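# Fork the loose switch onto the yellow-taped rack rails

## Task

With the fork, carry the unscrewed switch onto the rack's rail pair marked by yellow tape and slide it all the way in. The rack is free-standing: it must not tip beyond a slight amount, and it must finish in its original place.

## Robot and tools

Robot: one six-joint arm (shoulder pan, shoulder lift, elbow, wrist 1, wrist 2, wrist 3). It carries a rigid steel lifting fork and nothing else, so there is no gripper number in any call and no tool reading in any result. A load stays on only through gravity, friction and the fork's shape.

Frame: everything uses the scene frame. Its origin is on the table top under the arm's base, +z is up, and looking along +x, +y lies to the left. The arm's root sits at (0, 0, +0.094) m, tilted very slightly. Reported poses may be off by a few centimetres, more at long reach.

Fork: two flat blades, 240 mm long, 30 mm wide, 8 mm thick, 110 mm apart, point along the tool point's -y axis. The tool point (end_effector_position) is midway between the blades, at half their length, on the load-bearing face. The blade tips are 120 mm from it toward -y and the upright back legs 120 mm toward +y. The load faces point along the tool's -z, so the blades are level when tool +z points straight down. If the blade tips dip, the load slides off. A block on the wrist sticks out about 10 cm toward the fork's -y. A heavier load makes the fork sag and tilt; compare the reported pose with the one sent and correct it.

execute_actions(actions, cameras): actions is a list of actions. Each action is a table of up to 15 rows, one per 1/30 s step; if shorter, its final row is held for the remaining steps. A row is 6 numbers in [-1, 1]: dx, dy, dz, rx, ry, rz. These are an offset from the Hand target as it was when the action began, along scene axes. 1.0 equals 0.6 m for dx, dy, dz and 180 degrees for rotation. rx, ry, rz form one rotation vector turning about the Hand target's position. Each row counts from the action's start, not from the row before, and every new action starts from the current Hand target, so the same offset sent twice moves twice as far. An empty actions list returns the state and all camera images. cameras takes names, ["all"] or [].

move(target, speed, blend, blocking, cameras): target is one 6-number row as above, or a list of up to 15 rows; every row is an offset from the same starting Hand target, not from the previous row. The path is straight, turns the short way, lasts at least 0.5 s and at most 10 s. speed is in m/s, 0.002 to 3.2, default 0.25 (turning up to twice that in rad/s), one value or one per target. blend, in metres, rounds corners for a list; 0 stops at each point. blocking=false returns after about 0.5 s while the move keeps running. The path ignores obstacles; faster means bigger lag and harder contact. Keep the path away from the arm's base. The result adds a move: line: done (within 3 mm and 2 degrees), off_target, moving, held or fault, plus which limits acted (paced = pose clipped, held = steps withheld). done does not mean free of contact.

wait(seconds 0 to 10): lets time pass; a running move continues. stop: brakes a running move, needing room. zoom_image(camera, region): camera is cam_head_left, cam_head_right or cam_wrist; region [x0, y0, x1, y1] in pixels, at most 504 by 504, from the newest images. read_manual gives licence text only. finished_scene(scene) ends the scene for good; use it only when the switch sits fully in on the taped rails and stays put.

Results: end_effector_position in metres and end_effector_quat_wxyz, velocities in m/s and rad/s, joint positions and torques (whole drive output, offset and noisy; positive means toward a larger joint angle). Hand target is the last commanded pose after clipping; the next offsets start from it. The tool point often rests short of it; waiting does not fix this, so resend the missing distance. Commanded orientation is clipped to 32 degrees from the measured one each step. Joint velocities reading within noise means the arm is still.

Cameras: cam_head_left and cam_head_right (fixed, on one bar) and cam_wrist, each 672x504; calibration is given per camera and may be slightly off.

Avoid: pushing into firm contact. The arm is stiff; a target slightly past contact, a net force near 150 N (give or take 25) or a joint torque at its limit (293, 293, 133, 49.8, 49.8, 49.8 N m) stops the arm for 10 s. To release a push, command back past the tool point. Holding loads or staying stretched heats motors: MOTOR HOT at 70 °C, brakes at 85 °C for 30 to 60 s. Do not tip or shift the rack, drop the switch, let anything fall off the table or strike fixed objects. Time spent thinking passes in the scene; smooth, quick, low-effort motion is better.

Each tool is called after ">>>" by a JSON object that holds its "method" and its "body".

## Session

>>> {"method": "execute_actions", "body": {"actions": []}}

Scene clock: 0.00 s.
end_effector_position=(+0.6600, +0.2529, +0.3169) end_effector_quat_wxyz=(+0.049, +0.971, +0.235, +0.002)
Joint positions: [3.144 -1.402 1.911 -2.097 -1.658 1.049]
Joint velocities: within noise
Joint torques (N m): no reading
Hand target: +0.6600, +0.2529, +0.3169; +0.049, +0.971, +0.235, +0.002

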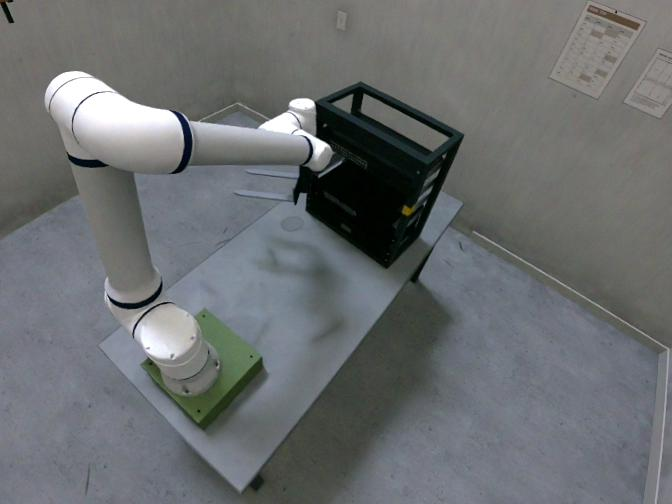

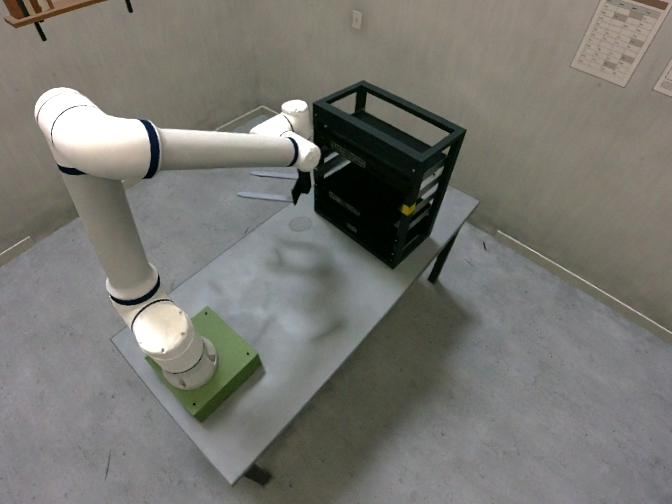

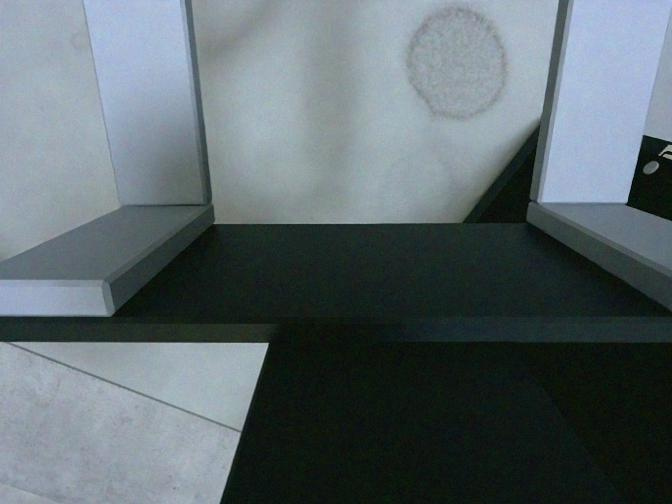

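>>> {"method": "zoom_image", "body": {"camera": "cam_head_left", "region": [220, 70, 480, 280]}}

>>> {"method": "zoom_image", "body": {"camera": "cam_head_right", "region": [220, 70, 480, 280]}}

Scaled by 1.938.

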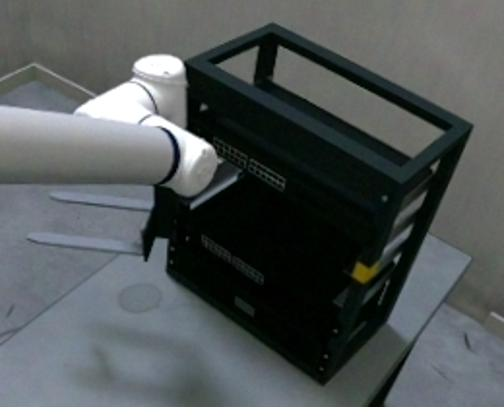

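Scaled by 1.938.

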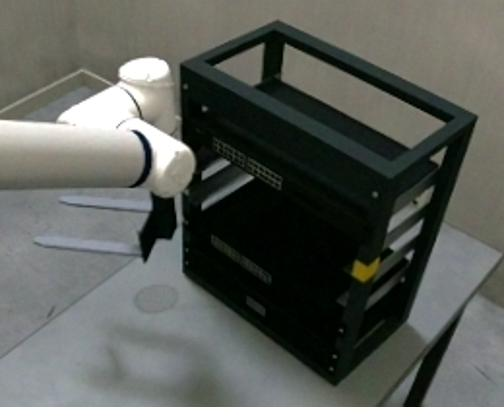

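>>> {"method": "zoom_image", "body": {"camera": "cam_head_right", "region": [380, 110, 480, 280]}}

>>> {"method": "zoom_image", "body": {"camera": "cam_head_right", "region": [290, 90, 420, 220]}}

>>> {"method": "zoom_image", "body": {"camera": "cam_head_right", "region": [290, 170, 420, 280]}}

>>> {"method": "zoom_image", "body": {"camera": "cam_head_left", "region": [370, 110, 480, 280]}}

>>> {"method": "zoom_image", "body": {"camera": "cam_head_left", "region": [290, 90, 420, 220]}}

Scaled by 2.965.

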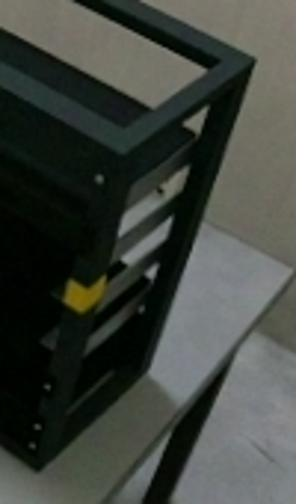

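Scaled by 3.877.

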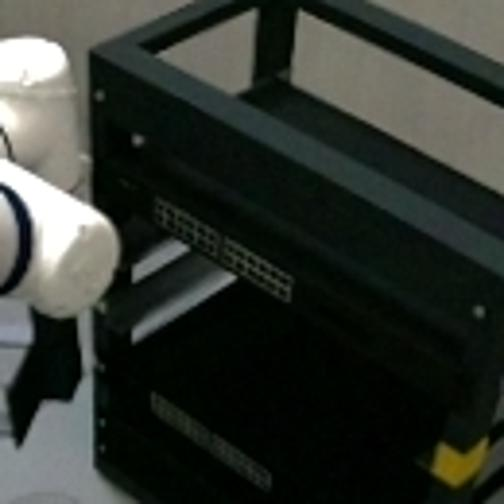

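Scaled by 3.877.

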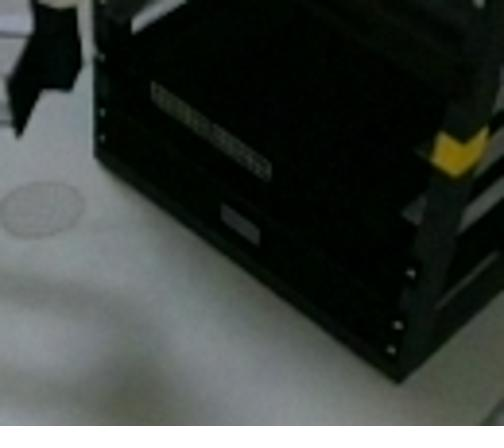

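Scaled by 2.965.

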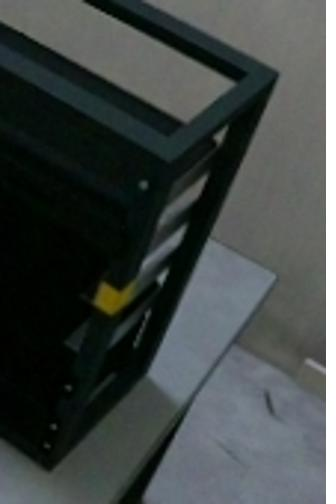

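Scaled by 3.877.

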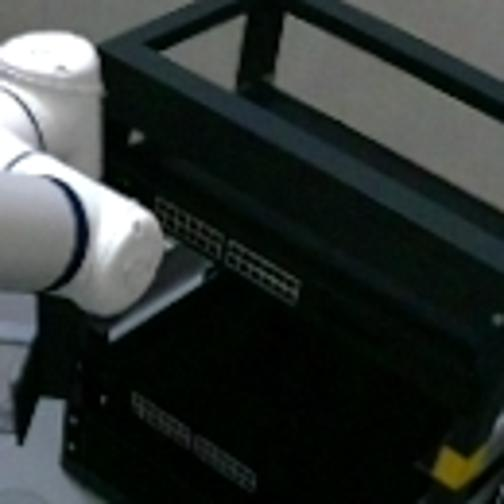

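>>> {"method": "move", "body": {"target": [[-0.183, -0.42, 0.388, 0.0275, -0.0253, -0.6507], [-0.1, -0.42, 0.488, 0.363, -0.229, -0.571]], "speed": 0.35, "cameras": ["all"]}}

Scene clock: 133.50 s.
end_effector_position=(+0.5999, +0.0009, +0.6097) end_effector_quat_wxyz=(-0.354, +0.613, -0.612, +0.354)
Joint positions: [2.479 -2.237 2.668 -2.907 -0.973 2.733]
Joint torques (N m): [9.44 19.03 -72.68 -11.83 0.46 3.48]
Hand target: +0.6000, +0.0009, +0.6097; -0.354, +0.613, -0.612, +0.354
Off the commanded pose: 0.000 m, 0 deg.
move: done
camera_calibration:
cam_wrist: T_world_to_cam=[[0.0176485, -0.999543, -0.0245443, 0.0148195], [-0.768605, 0.00213776, -0.639721, 0.722524], [0.639481, 0.0301549, -0.768216, 0.17905], [0, 0, 0, 1]] pos_world=[0.440574, 0.00786892, 0.600126]

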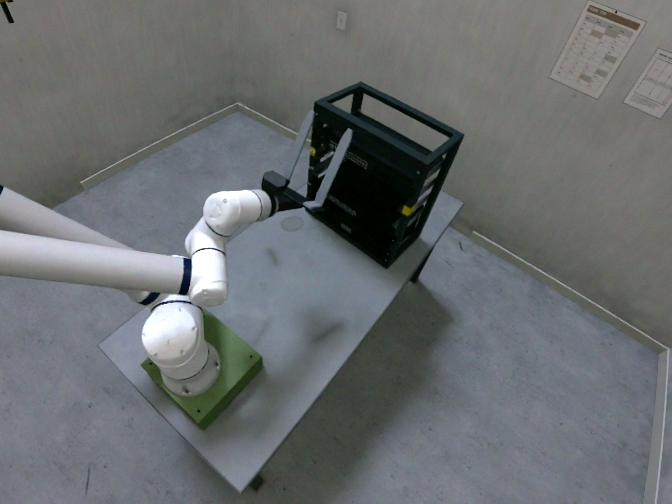

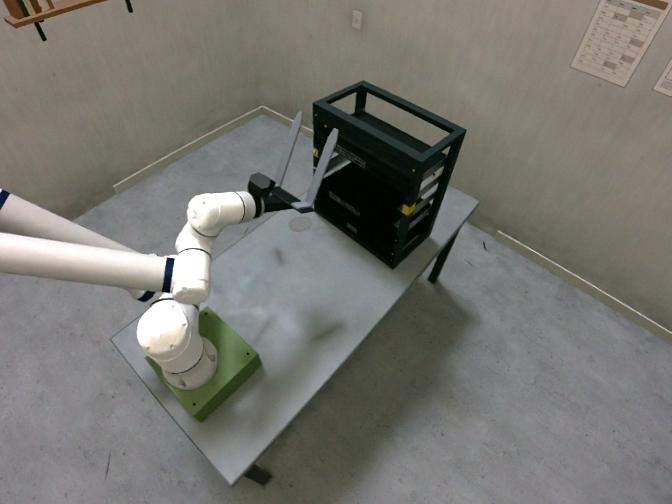

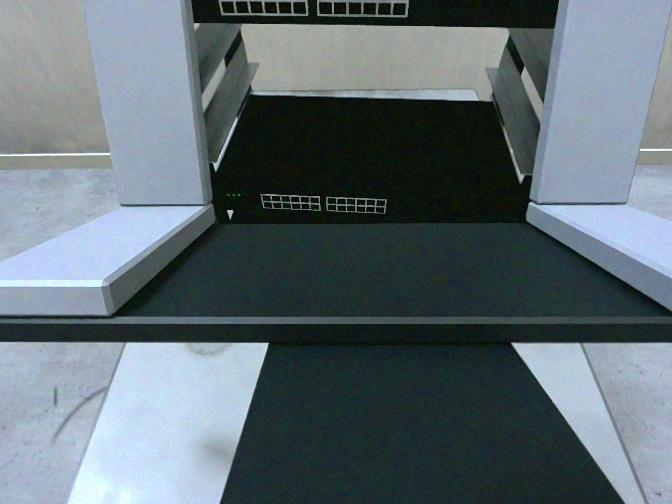

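>>> {"method": "zoom_image", "body": {"camera": "cam_head_right", "region": [300, 90, 430, 180]}}

>>> {"method": "zoom_image", "body": {"camera": "cam_wrist", "region": [180, 0, 560, 260]}}

>>> {"method": "zoom_image", "body": {"camera": "cam_head_left", "region": [300, 90, 430, 280]}}

Scaled by 3.877.

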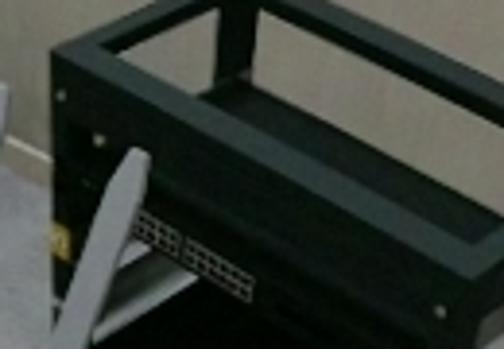

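Scaled by 1.326.

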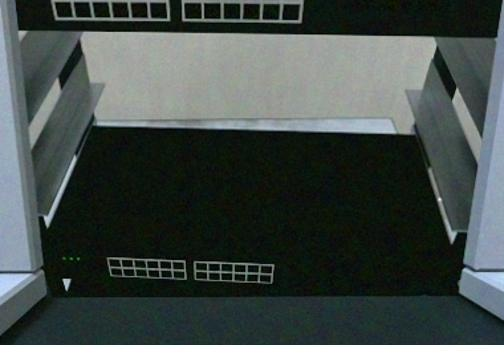

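Scaled by 2.653.

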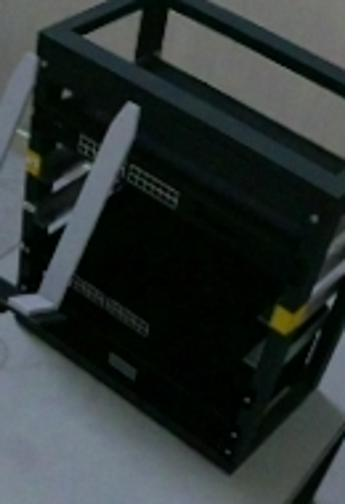

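>>> {"method": "move", "body": {"target": [-0.045, 0.282, 0.033, 0, -0.0833, 0], "speed": 0.3, "cameras": ["cam_wrist", "cam_head_right"]}}

Scene clock: 148.70 s.
end_effector_position=(+0.5730, +0.1701, +0.6295) end_effector_quat_wxyz=(-0.431, +0.561, -0.560, +0.431)
Joint positions: [3.144 -1.822 2.692 -3.737 -1.526 3.136]
Joint torques (N m): [9.79 -4.46 -76.78 -11.95 -2.46 3.5]
Hand target: +0.5730, +0.1701, +0.6295; -0.431, +0.561, -0.560, +0.431
Off the commanded pose: 0.000 m, 0 deg.
move: done
camera_calibration:
cam_wrist: T_world_to_cam=[[0.0234797, -0.99954, -0.0192002, 0.178109], [-0.577002, 0.00213473, -0.81674, 0.715733], [0.816405, 0.0302554, -0.576687, -0.0155243], [0, 0, 0, 1]] pos_world=[0.421472, 0.176969, 0.579035]
Images, in order (width x height): cam_head_right 672x504, cam_wrist 672x504.

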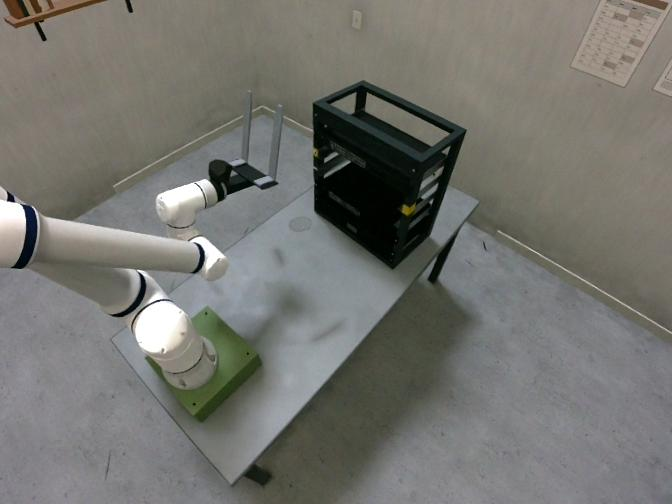

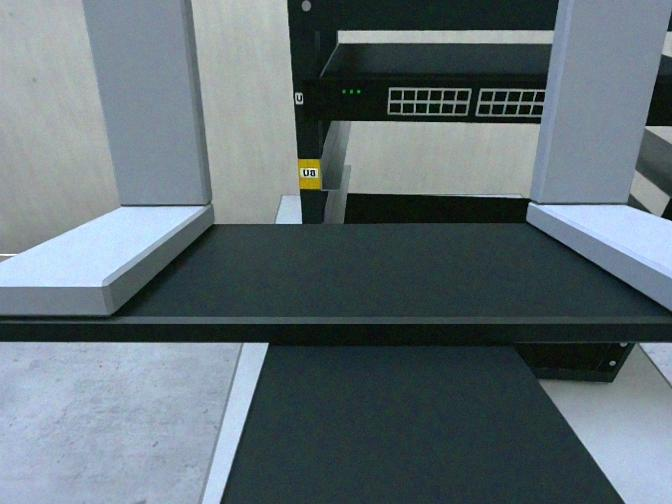

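>>> {"method": "zoom_image", "body": {"camera": "cam_wrist", "region": [270, 0, 430, 230]}}

>>> {"method": "zoom_image", "body": {"camera": "cam_head_right", "region": [300, 80, 430, 280]}}

>>> {"method": "move", "body": {"target": [0, -0.08, -0.16, 0, 0, 0], "speed": 0.3, "cameras": ["cam_wrist"]}}

Scaled by 2.191.

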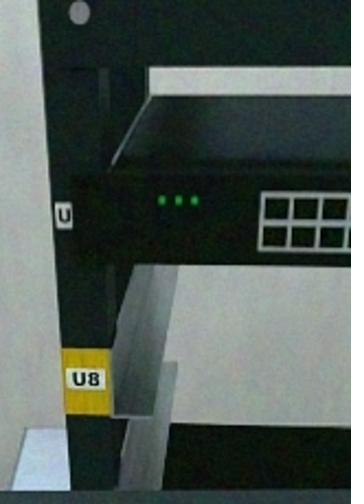

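Scaled by 2.520.

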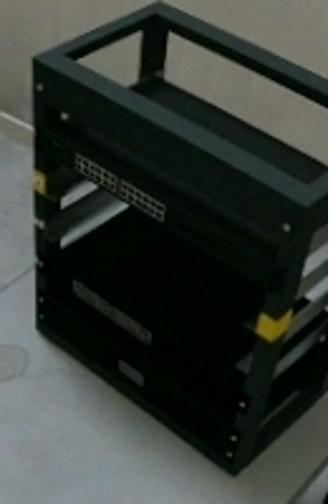

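Scene clock: 152.20 s.
end_effector_position=(+0.5730, +0.1221, +0.5335) end_effector_quat_wxyz=(-0.431, +0.561, -0.561, +0.431)
Joint positions: [2.942 -1.516 2.821 -4.164 -1.331 3.08]
Joint torques (N m): [-22.29 -12.79 -21.65 -11.71 2.36 -2.2]
Hand target: +0.5730, +0.1221, +0.5335; -0.431, +0.561, -0.560, +0.431
Off the commanded pose: 0.000 m, 0 deg.
move: done
camera_calibration:
cam_wrist: T_world_to_cam=[[0.0232601, -0.999546, -0.0191665, 0.128465], [-0.576889, 0.00223809, -0.816819, 0.637405], [0.816491, 0.0300562, -0.576575, -0.0695006], [0, 0, 0, 1]] pos_world=[0.421471, 0.129069, 0.483035]
Images, in order (width x height): cam_wrist 672x504.

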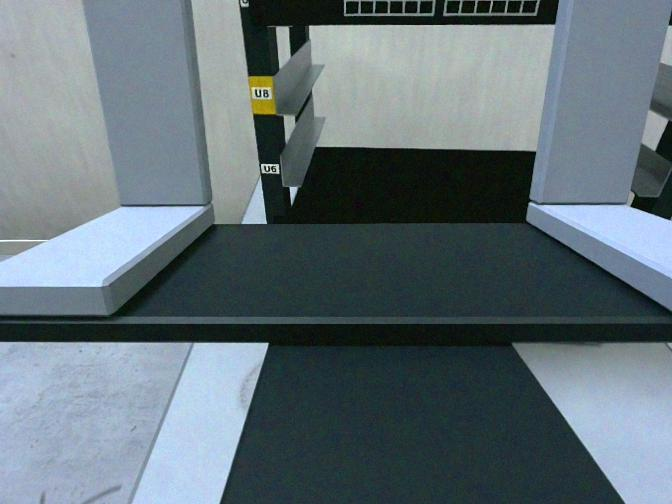

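>>> {"method": "move", "body": {"target": [0, 0.0, -0.16, 0, 0, 0], "speed": 0.3, "cameras": ["cam_wrist"]}}

Scene clock: 155.90 s.
end_effector_position=(+0.5721, +0.1222, +0.4639) end_effector_quat_wxyz=(-0.422, +0.567, -0.567, +0.422)
Joint positions: [2.94 -1.201 2.852 -4.479 -1.332 3.073]
Joint torques (N m): [-21.59 -53.85 -19.74 -6.54 2.53 1.29]
Hand target: +0.5721, +0.1222, +0.4639; -0.422, +0.567, -0.567, +0.422 (not the last commanded pose)
Off the commanded pose: 0.026 m, 2 deg.
move: held (a check stopped the path); limits=held
pose unreachable: on one or more control steps of this call, first in action 0 (counted from 0), an arm could not follow its commanded pose, so it was not sent that pose on those steps. It may still have moved: this result reports where it is.
cause: moving toward the commanded pose would bring two parts of the arm too close to each other (joints 3 (elbow) to 5 (wrist 2) lie between them).
camera_calibration:
cam_wrist: T_world_to_cam=[[0.0223818, -0.999544, -0.0202543, 0.128295], [-0.601003, 0.00273782, -0.799242, 0.585586], [0.798933, 0.0300614, -0.600668, -0.0876738], [0, 0, 0, 1]] pos_world=[0.419113, 0.129269, 0.417961]
Images, in order (width x height): cam_wrist 672x504.

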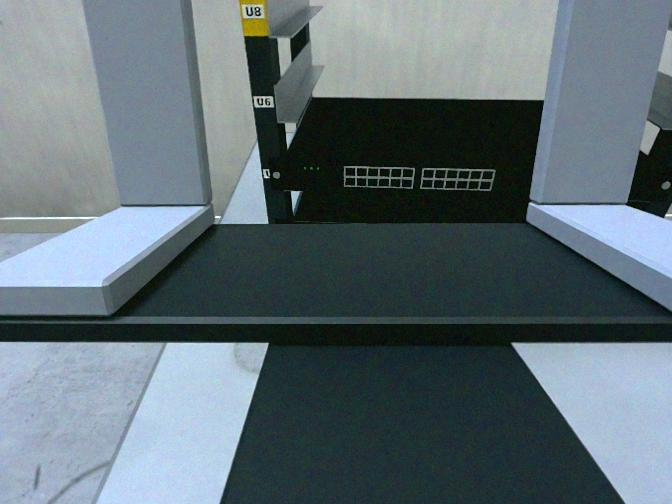

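>>> {"method": "zoom_image", "body": {"camera": "cam_wrist", "region": [230, 0, 550, 225]}}

>>> {"method": "move", "body": {"target": [[0, -0.1, 0.15, 0, 0, 0], [0, -0.45, 0.27, 0, -0.015, 0]], "speed": 0.3, "blend": 0.03, "cameras": ["cam_wrist"]}}

Scaled by 1.575.

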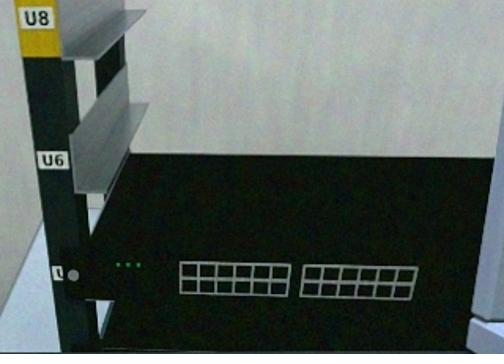

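Scene clock: 161.20 s.
end_effector_position=(+0.5721, -0.1478, +0.6259) end_effector_quat_wxyz=(-0.436, +0.557, -0.557, +0.436)
Joint positions: [2.011 -1.955 2.747 -3.332 -0.465 2.599]
Joint torques (N m): [-21.42 -20.04 -77.61 -3.71 5.72 -2.25]
Hand target: +0.5721, -0.1478, +0.6259; -0.436, +0.557, -0.557, +0.435
Off the commanded pose: 0.000 m, 0 deg.
move: done
camera_calibration:
cam_wrist: T_world_to_cam=[[0.0230423, -0.99955, -0.0192227, -0.139372], [-0.562283, 0.00294102, -0.826939, 0.711043], [0.826624, 0.0298632, -0.561962, -0.0224103], [0, 0, 0, 1]] pos_world=[0.421544, -0.140731, 0.572717]
Images, in order (width x height): cam_wrist 672x504.

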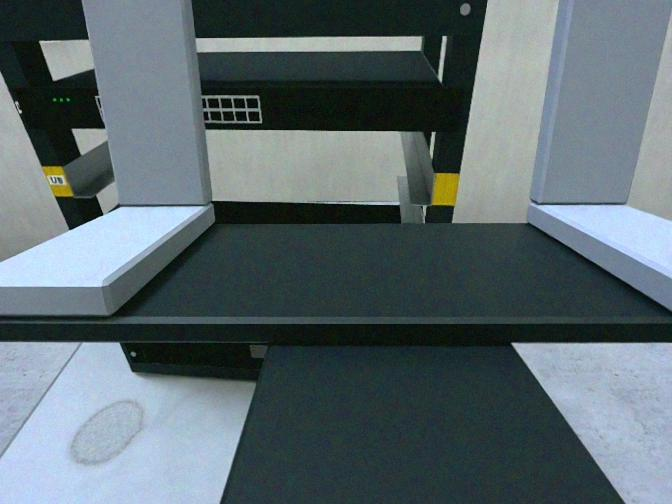

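>>> {"method": "zoom_image", "body": {"camera": "cam_wrist", "region": [380, 0, 500, 225]}}

>>> {"method": "zoom_image", "body": {"camera": "cam_wrist", "region": [0, 40, 300, 220]}}

Scaled by 2.240.

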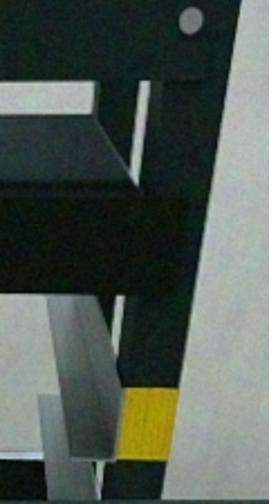

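Scaled by 1.680.

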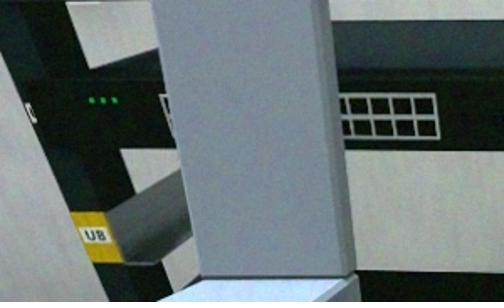

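>>> {"method": "zoom_image", "body": {"camera": "cam_head_right", "region": [300, 90, 340, 120]}}

>>> {"method": "move", "body": {"target": [-0.03, 0.15, 0.08, 0, -0.0, 0], "speed": 0.3, "cameras": ["all"]}}

This scene's latest camera images include none from cam_head_right. They are from: cam_wrist. cam_head_right's image comes with the result of a call that names it in "cameras".

Scene clock: 230.13 s.
end_effector_position=(+0.5541, -0.0578, +0.6739) end_effector_quat_wxyz=(-0.436, +0.557, -0.557, +0.435)
Joint positions: [2.127 -2.258 2.749 -3.137 -0.563 2.72]
Joint torques (N m): [10.12 -2.54 -91.98 -3.96 0.65 -2.18]
Hand target: +0.5541, -0.0578, +0.6739; -0.436, +0.557, -0.557, +0.435
Off the commanded pose: 0.000 m, 0 deg.
move: done
camera_calibration:
cam_wrist: T_world_to_cam=[[0.0232578, -0.999544, -0.0192597, -0.048237], [-0.562626, 0.002838, -0.826706, 0.740423], [0.826384, 0.0300634, -0.562304, 0.0171327], [0, 0, 0, 1]] pos_world=[0.403545, -0.0508314, 0.620817]

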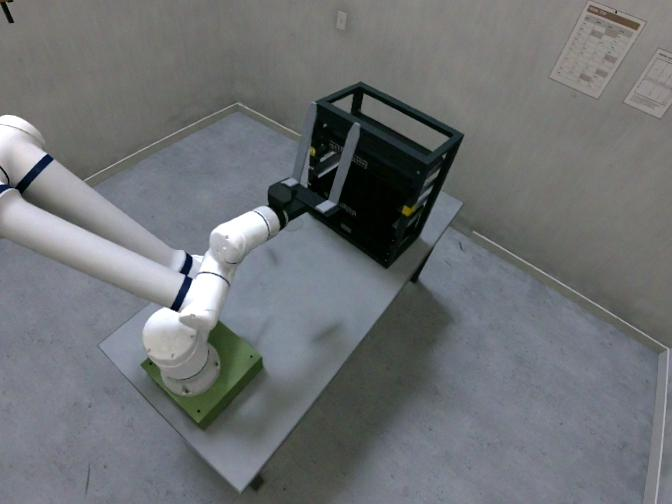

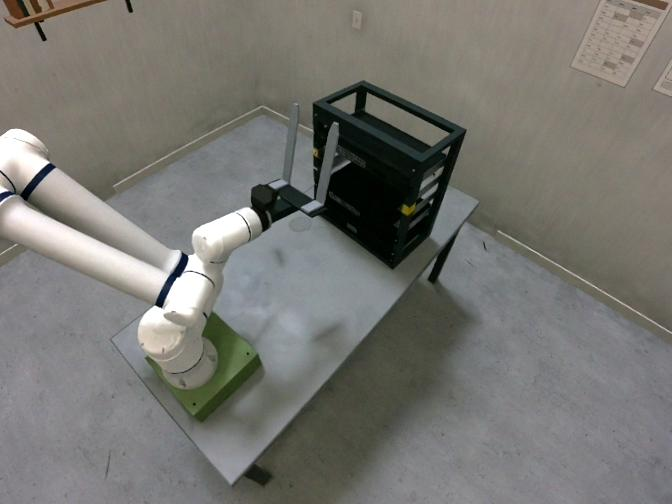

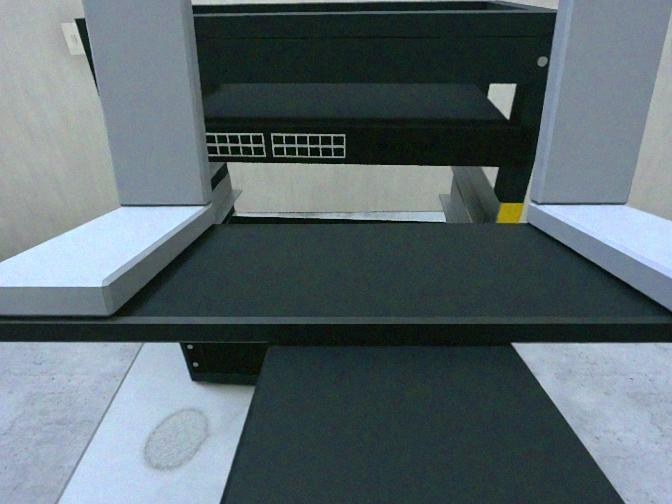

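>>> {"method": "zoom_image", "body": {"camera": "cam_head_right", "region": [300, 90, 340, 120]}}

>>> {"method": "zoom_image", "body": {"camera": "cam_head_right", "region": [400, 145, 440, 175]}}

>>> {"method": "zoom_image", "body": {"camera": "cam_head_right", "region": [445, 115, 485, 145]}}

>>> {"method": "zoom_image", "body": {"camera": "cam_head_right", "region": [345, 70, 385, 100]}}

>>> {"method": "zoom_image", "body": {"camera": "cam_head_left", "region": [300, 90, 340, 120]}}

>>> {"method": "zoom_image", "body": {"camera": "cam_head_left", "region": [405, 145, 445, 175]}}

>>> {"method": "zoom_image", "body": {"camera": "cam_head_left", "region": [445, 120, 485, 150]}}

>>> {"method": "zoom_image", "body": {"camera": "cam_head_left", "region": [340, 70, 380, 100]}}

Scaled by 12.600.

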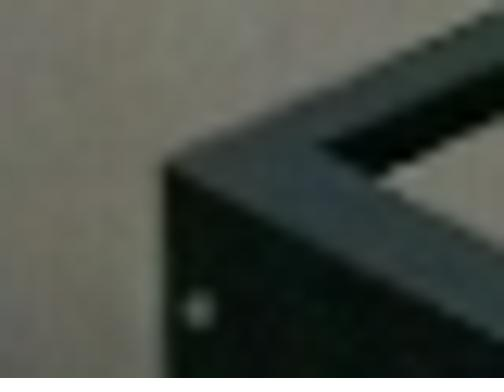

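Scaled by 12.600.

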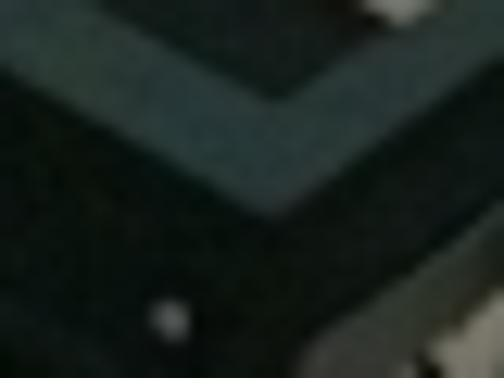

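Scaled by 12.600.

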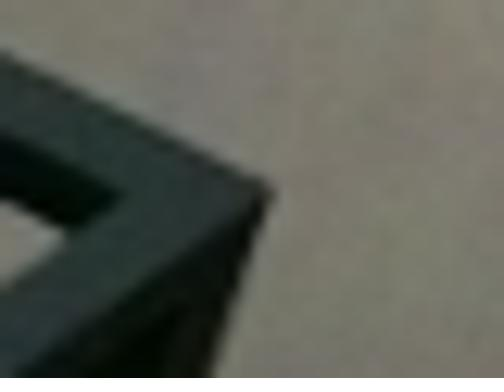

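Scaled by 12.600.

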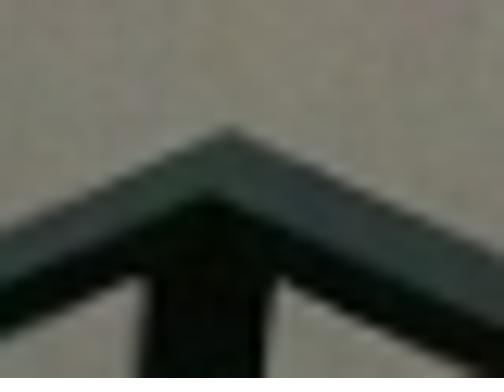

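Scaled by 12.600.

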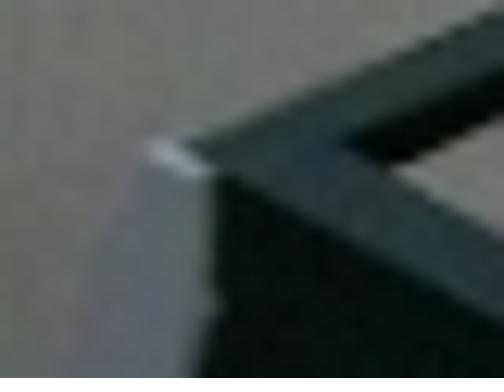

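Scaled by 12.600.

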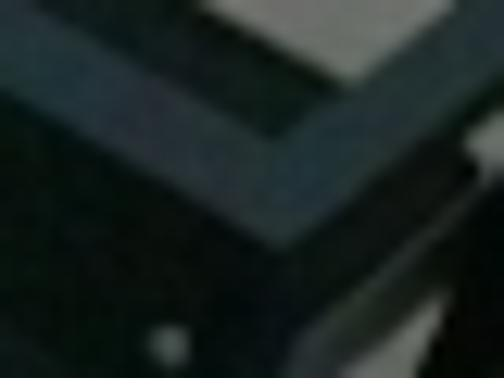

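Scaled by 12.600.

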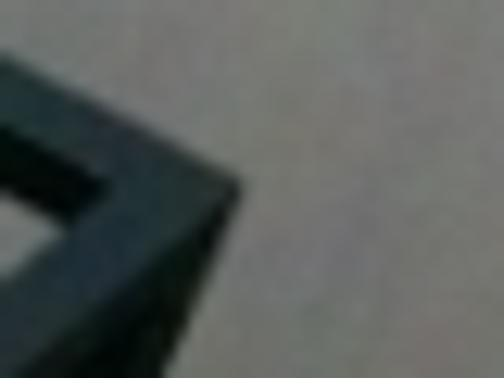

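Scaled by 12.600.

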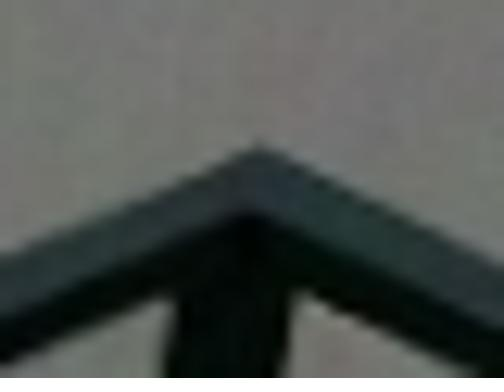

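>>> {"method": "zoom_image", "body": {"camera": "cam_head_right", "region": [305, 120, 385, 180]}}

>>> {"method": "zoom_image", "body": {"camera": "cam_head_right", "region": [375, 160, 435, 220]}}

>>> {"method": "zoom_image", "body": {"camera": "cam_wrist", "region": [190, 60, 350, 225]}}

>>> {"method": "zoom_image", "body": {"camera": "cam_wrist", "region": [420, 60, 580, 225]}}

Scaled by 6.300.

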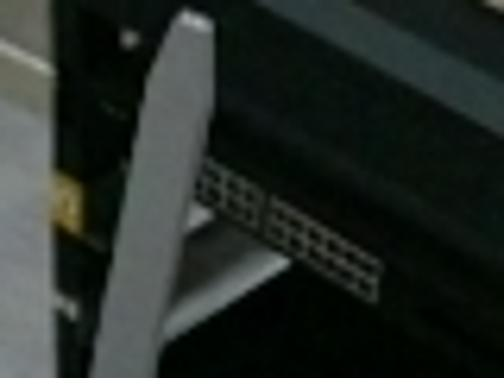

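Scaled by 8.400.

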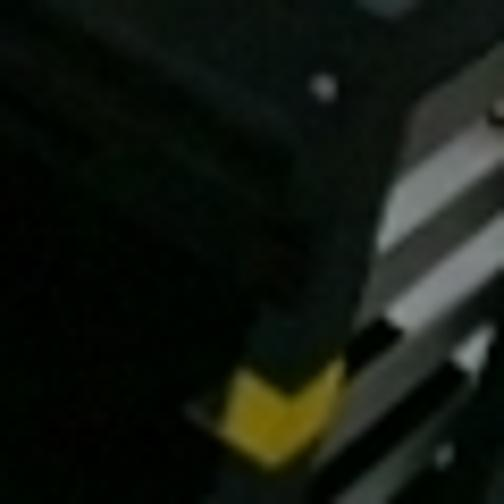

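Scaled by 3.055.

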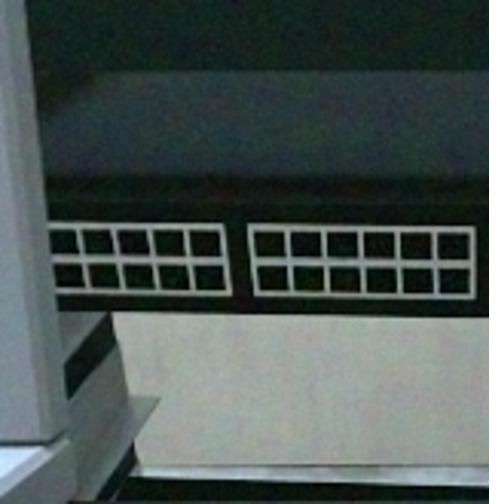

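Scaled by 3.055.

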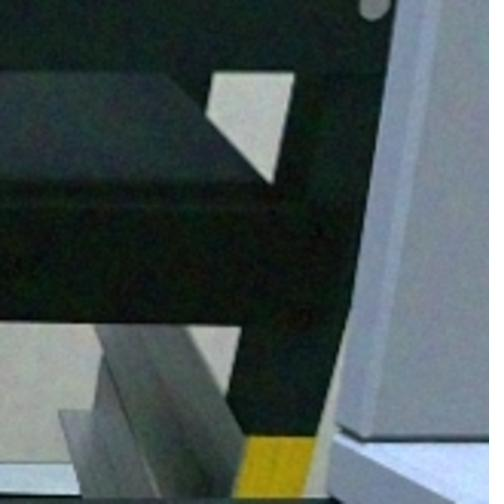

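>>> {"method": "zoom_image", "body": {"camera": "cam_head_right", "region": [280, 95, 360, 155]}}

>>> {"method": "zoom_image", "body": {"camera": "cam_head_left", "region": [290, 90, 370, 150]}}

>>> {"method": "zoom_image", "body": {"camera": "cam_head_right", "region": [260, 160, 340, 220]}}

>>> {"method": "zoom_image", "body": {"camera": "cam_head_left", "region": [270, 160, 350, 220]}}

Scaled by 6.300.

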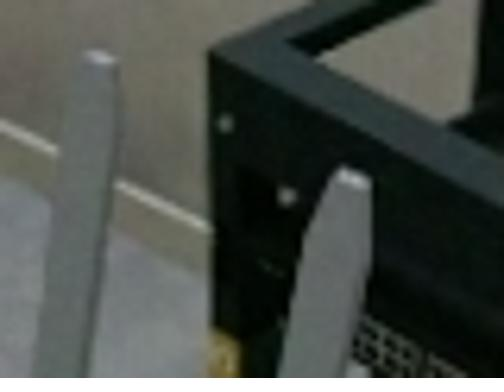

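Scaled by 6.300.

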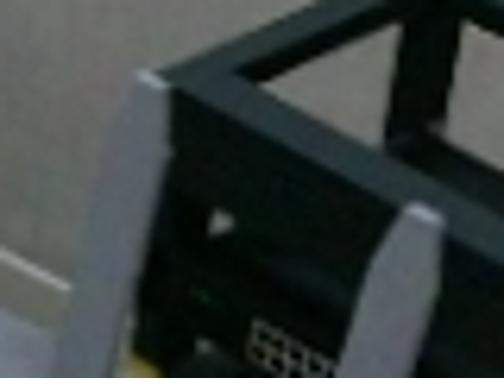

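Scaled by 6.300.

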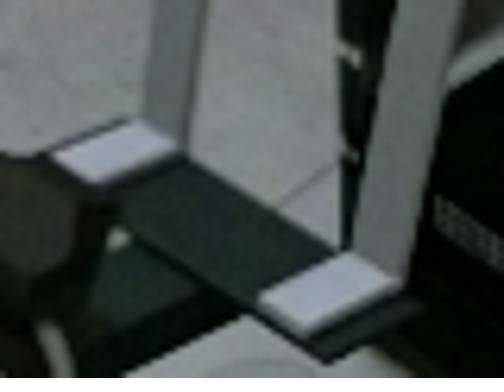

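Scaled by 6.300.

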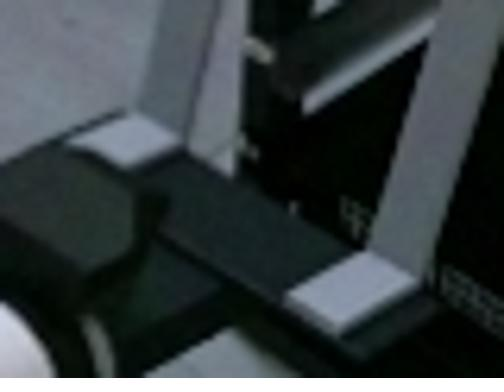

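>>> {"method": "zoom_image", "body": {"camera": "cam_wrist", "region": [180, 180, 240, 230]}}

>>> {"method": "zoom_image", "body": {"camera": "cam_wrist", "region": [505, 180, 565, 230]}}

>>> {"method": "zoom_image", "body": {"camera": "cam_wrist", "region": [160, 0, 240, 60]}}

>>> {"method": "zoom_image", "body": {"camera": "cam_wrist", "region": [520, 0, 600, 60]}}

Scaled by 8.400.

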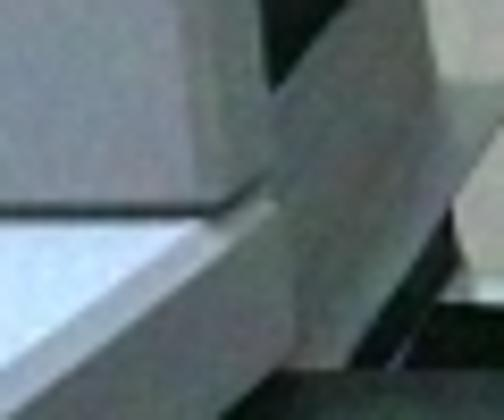

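Scaled by 8.400.

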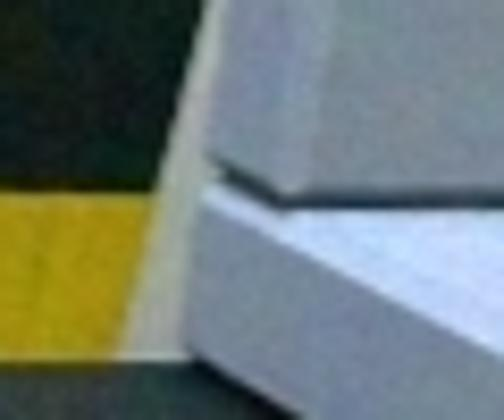

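Scaled by 6.300.

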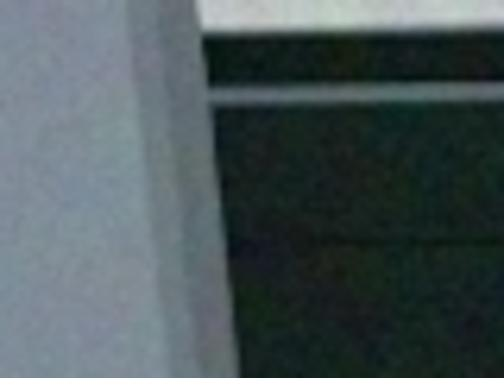

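Scaled by 6.300.

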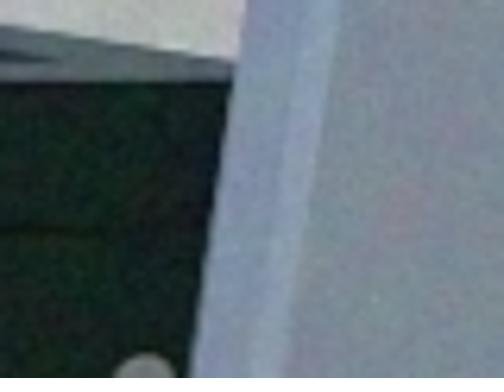

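>>> {"method": "move", "body": {"target": [0.1765, 0.11, -0.4898, 0.0143, 0.4222, -0.0189], "speed": 0.3, "cameras": ["all"]}}

Scene clock: 418.70 s.
end_effector_position=(+0.6599, +0.0082, +0.3801) end_effector_quat_wxyz=(+0.000, +0.682, -0.731, +0.000)
Joint positions: [2.867 -1.837 2.212 -1.933 -1.569 2.89]
Joint torques (N m): [9.9 -19.16 -96.8 -5 -2.13 3.39]
Hand target: +0.6600, +0.0082, +0.3801; +0.000, +0.682, -0.731, +0.000
Off the commanded pose: 0.000 m, 0 deg.
move: done
camera_calibration:
cam_wrist: T_world_to_cam=[[-0.081984, -0.996288, -0.0262362, 0.0817383], [-0.935766, 0.0678915, 0.346024, 0.35675], [-0.342958, 0.0529193, -0.937859, 0.67683], [0, 0, 0, 1]] pos_world=[0.57266, 0.0213972, 0.513472]

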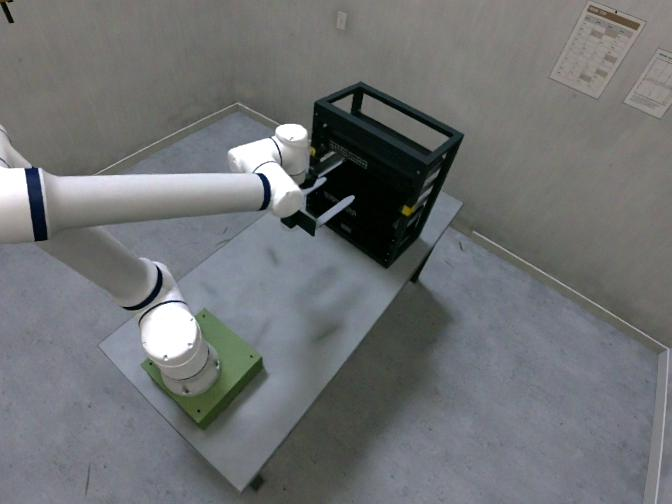

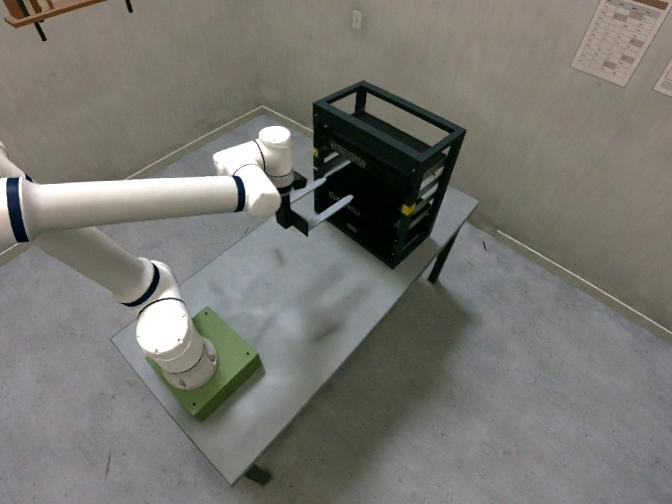

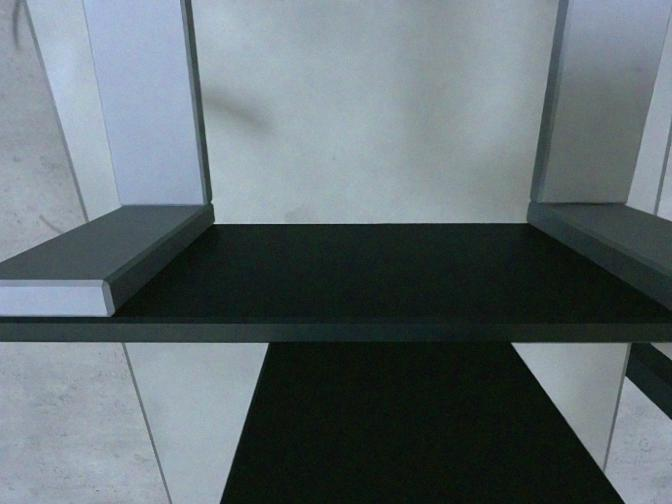

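>>> {"method": "zoom_image", "body": {"camera": "cam_head_right", "region": [280, 150, 400, 240]}}

>>> {"method": "zoom_image", "body": {"camera": "cam_head_left", "region": [280, 150, 400, 240]}}

>>> {"method": "zoom_image", "body": {"camera": "cam_head_right", "region": [300, 120, 360, 180]}}

>>> {"method": "zoom_image", "body": {"camera": "cam_head_left", "region": [305, 120, 385, 180]}}

Scaled by 4.200.

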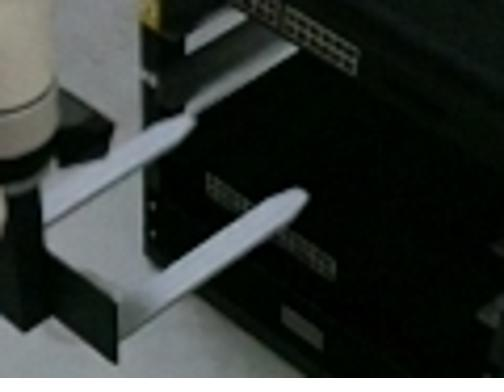

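Scaled by 4.200.

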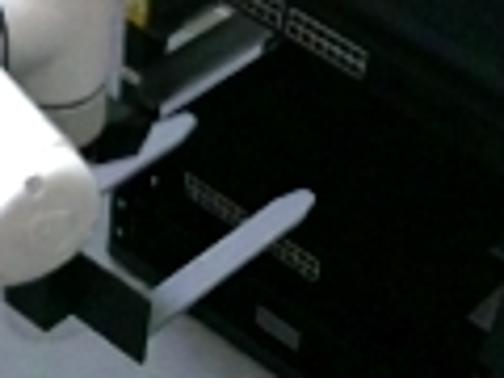

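Scaled by 8.400.

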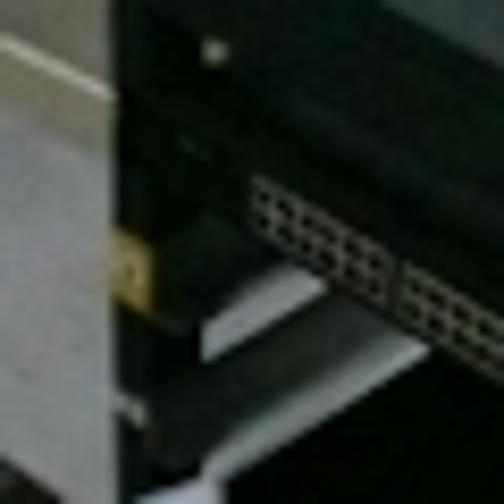

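Scaled by 6.300.

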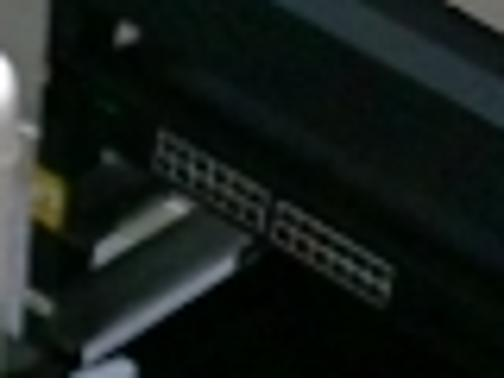

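>>> {"method": "move", "body": {"target": [[0.0667, -0.0047, 0.025, 0, 0, 0], [0.425, -0.0297, 0.025, 0, 0, 0]], "speed": 0.15, "blend": 0.02, "cameras": ["all"]}}

Scene clock: 460.43 s.
end_effector_position=(+0.9148, -0.0096, +0.3951) end_effector_quat_wxyz=(+0.000, +0.682, -0.731, +0.000)
Joint positions: [2.952 -1.4 1.778 -1.934 -1.568 2.975]
Joint torques (N m): [9.55 -65.87 -96.94 -5.2 -1.19 3.37]
Hand target: +0.9150, -0.0096, +0.3951; +0.000, +0.682, -0.731, +0.000
Off the commanded pose: 0.000 m, 0 deg.
move: done
camera_calibration:
cam_wrist: T_world_to_cam=[[-0.0819988, -0.996288, -0.0261994, 0.0852941], [-0.935624, 0.0678964, 0.346408, 0.591102], [-0.343344, 0.0529179, -0.937718, 0.779445], [0, 0, 0, 1]] pos_world=[0.827661, 0.00359721, 0.528371]

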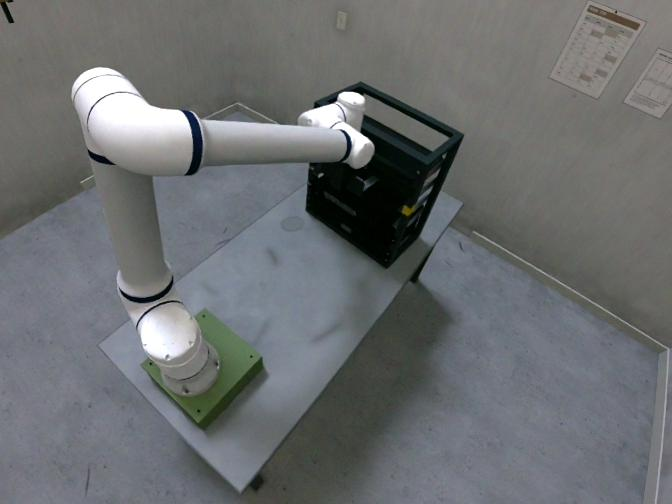

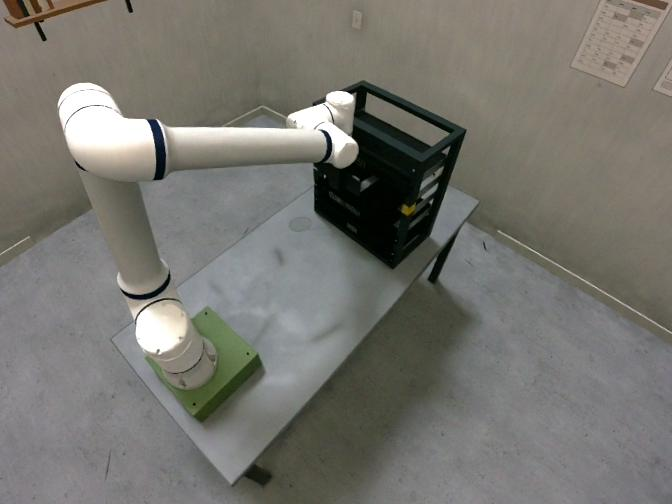

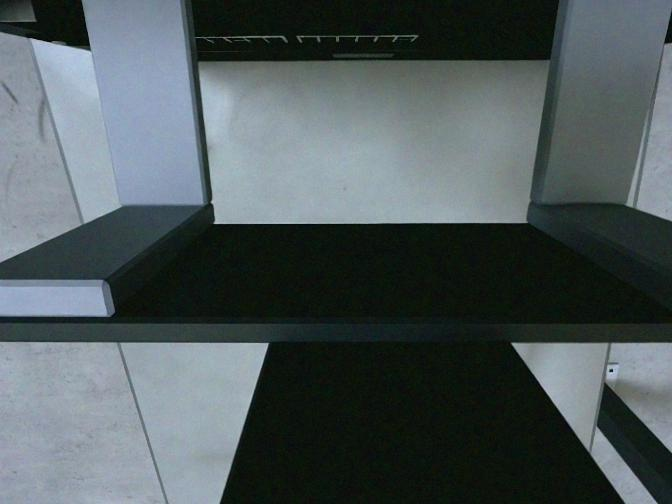

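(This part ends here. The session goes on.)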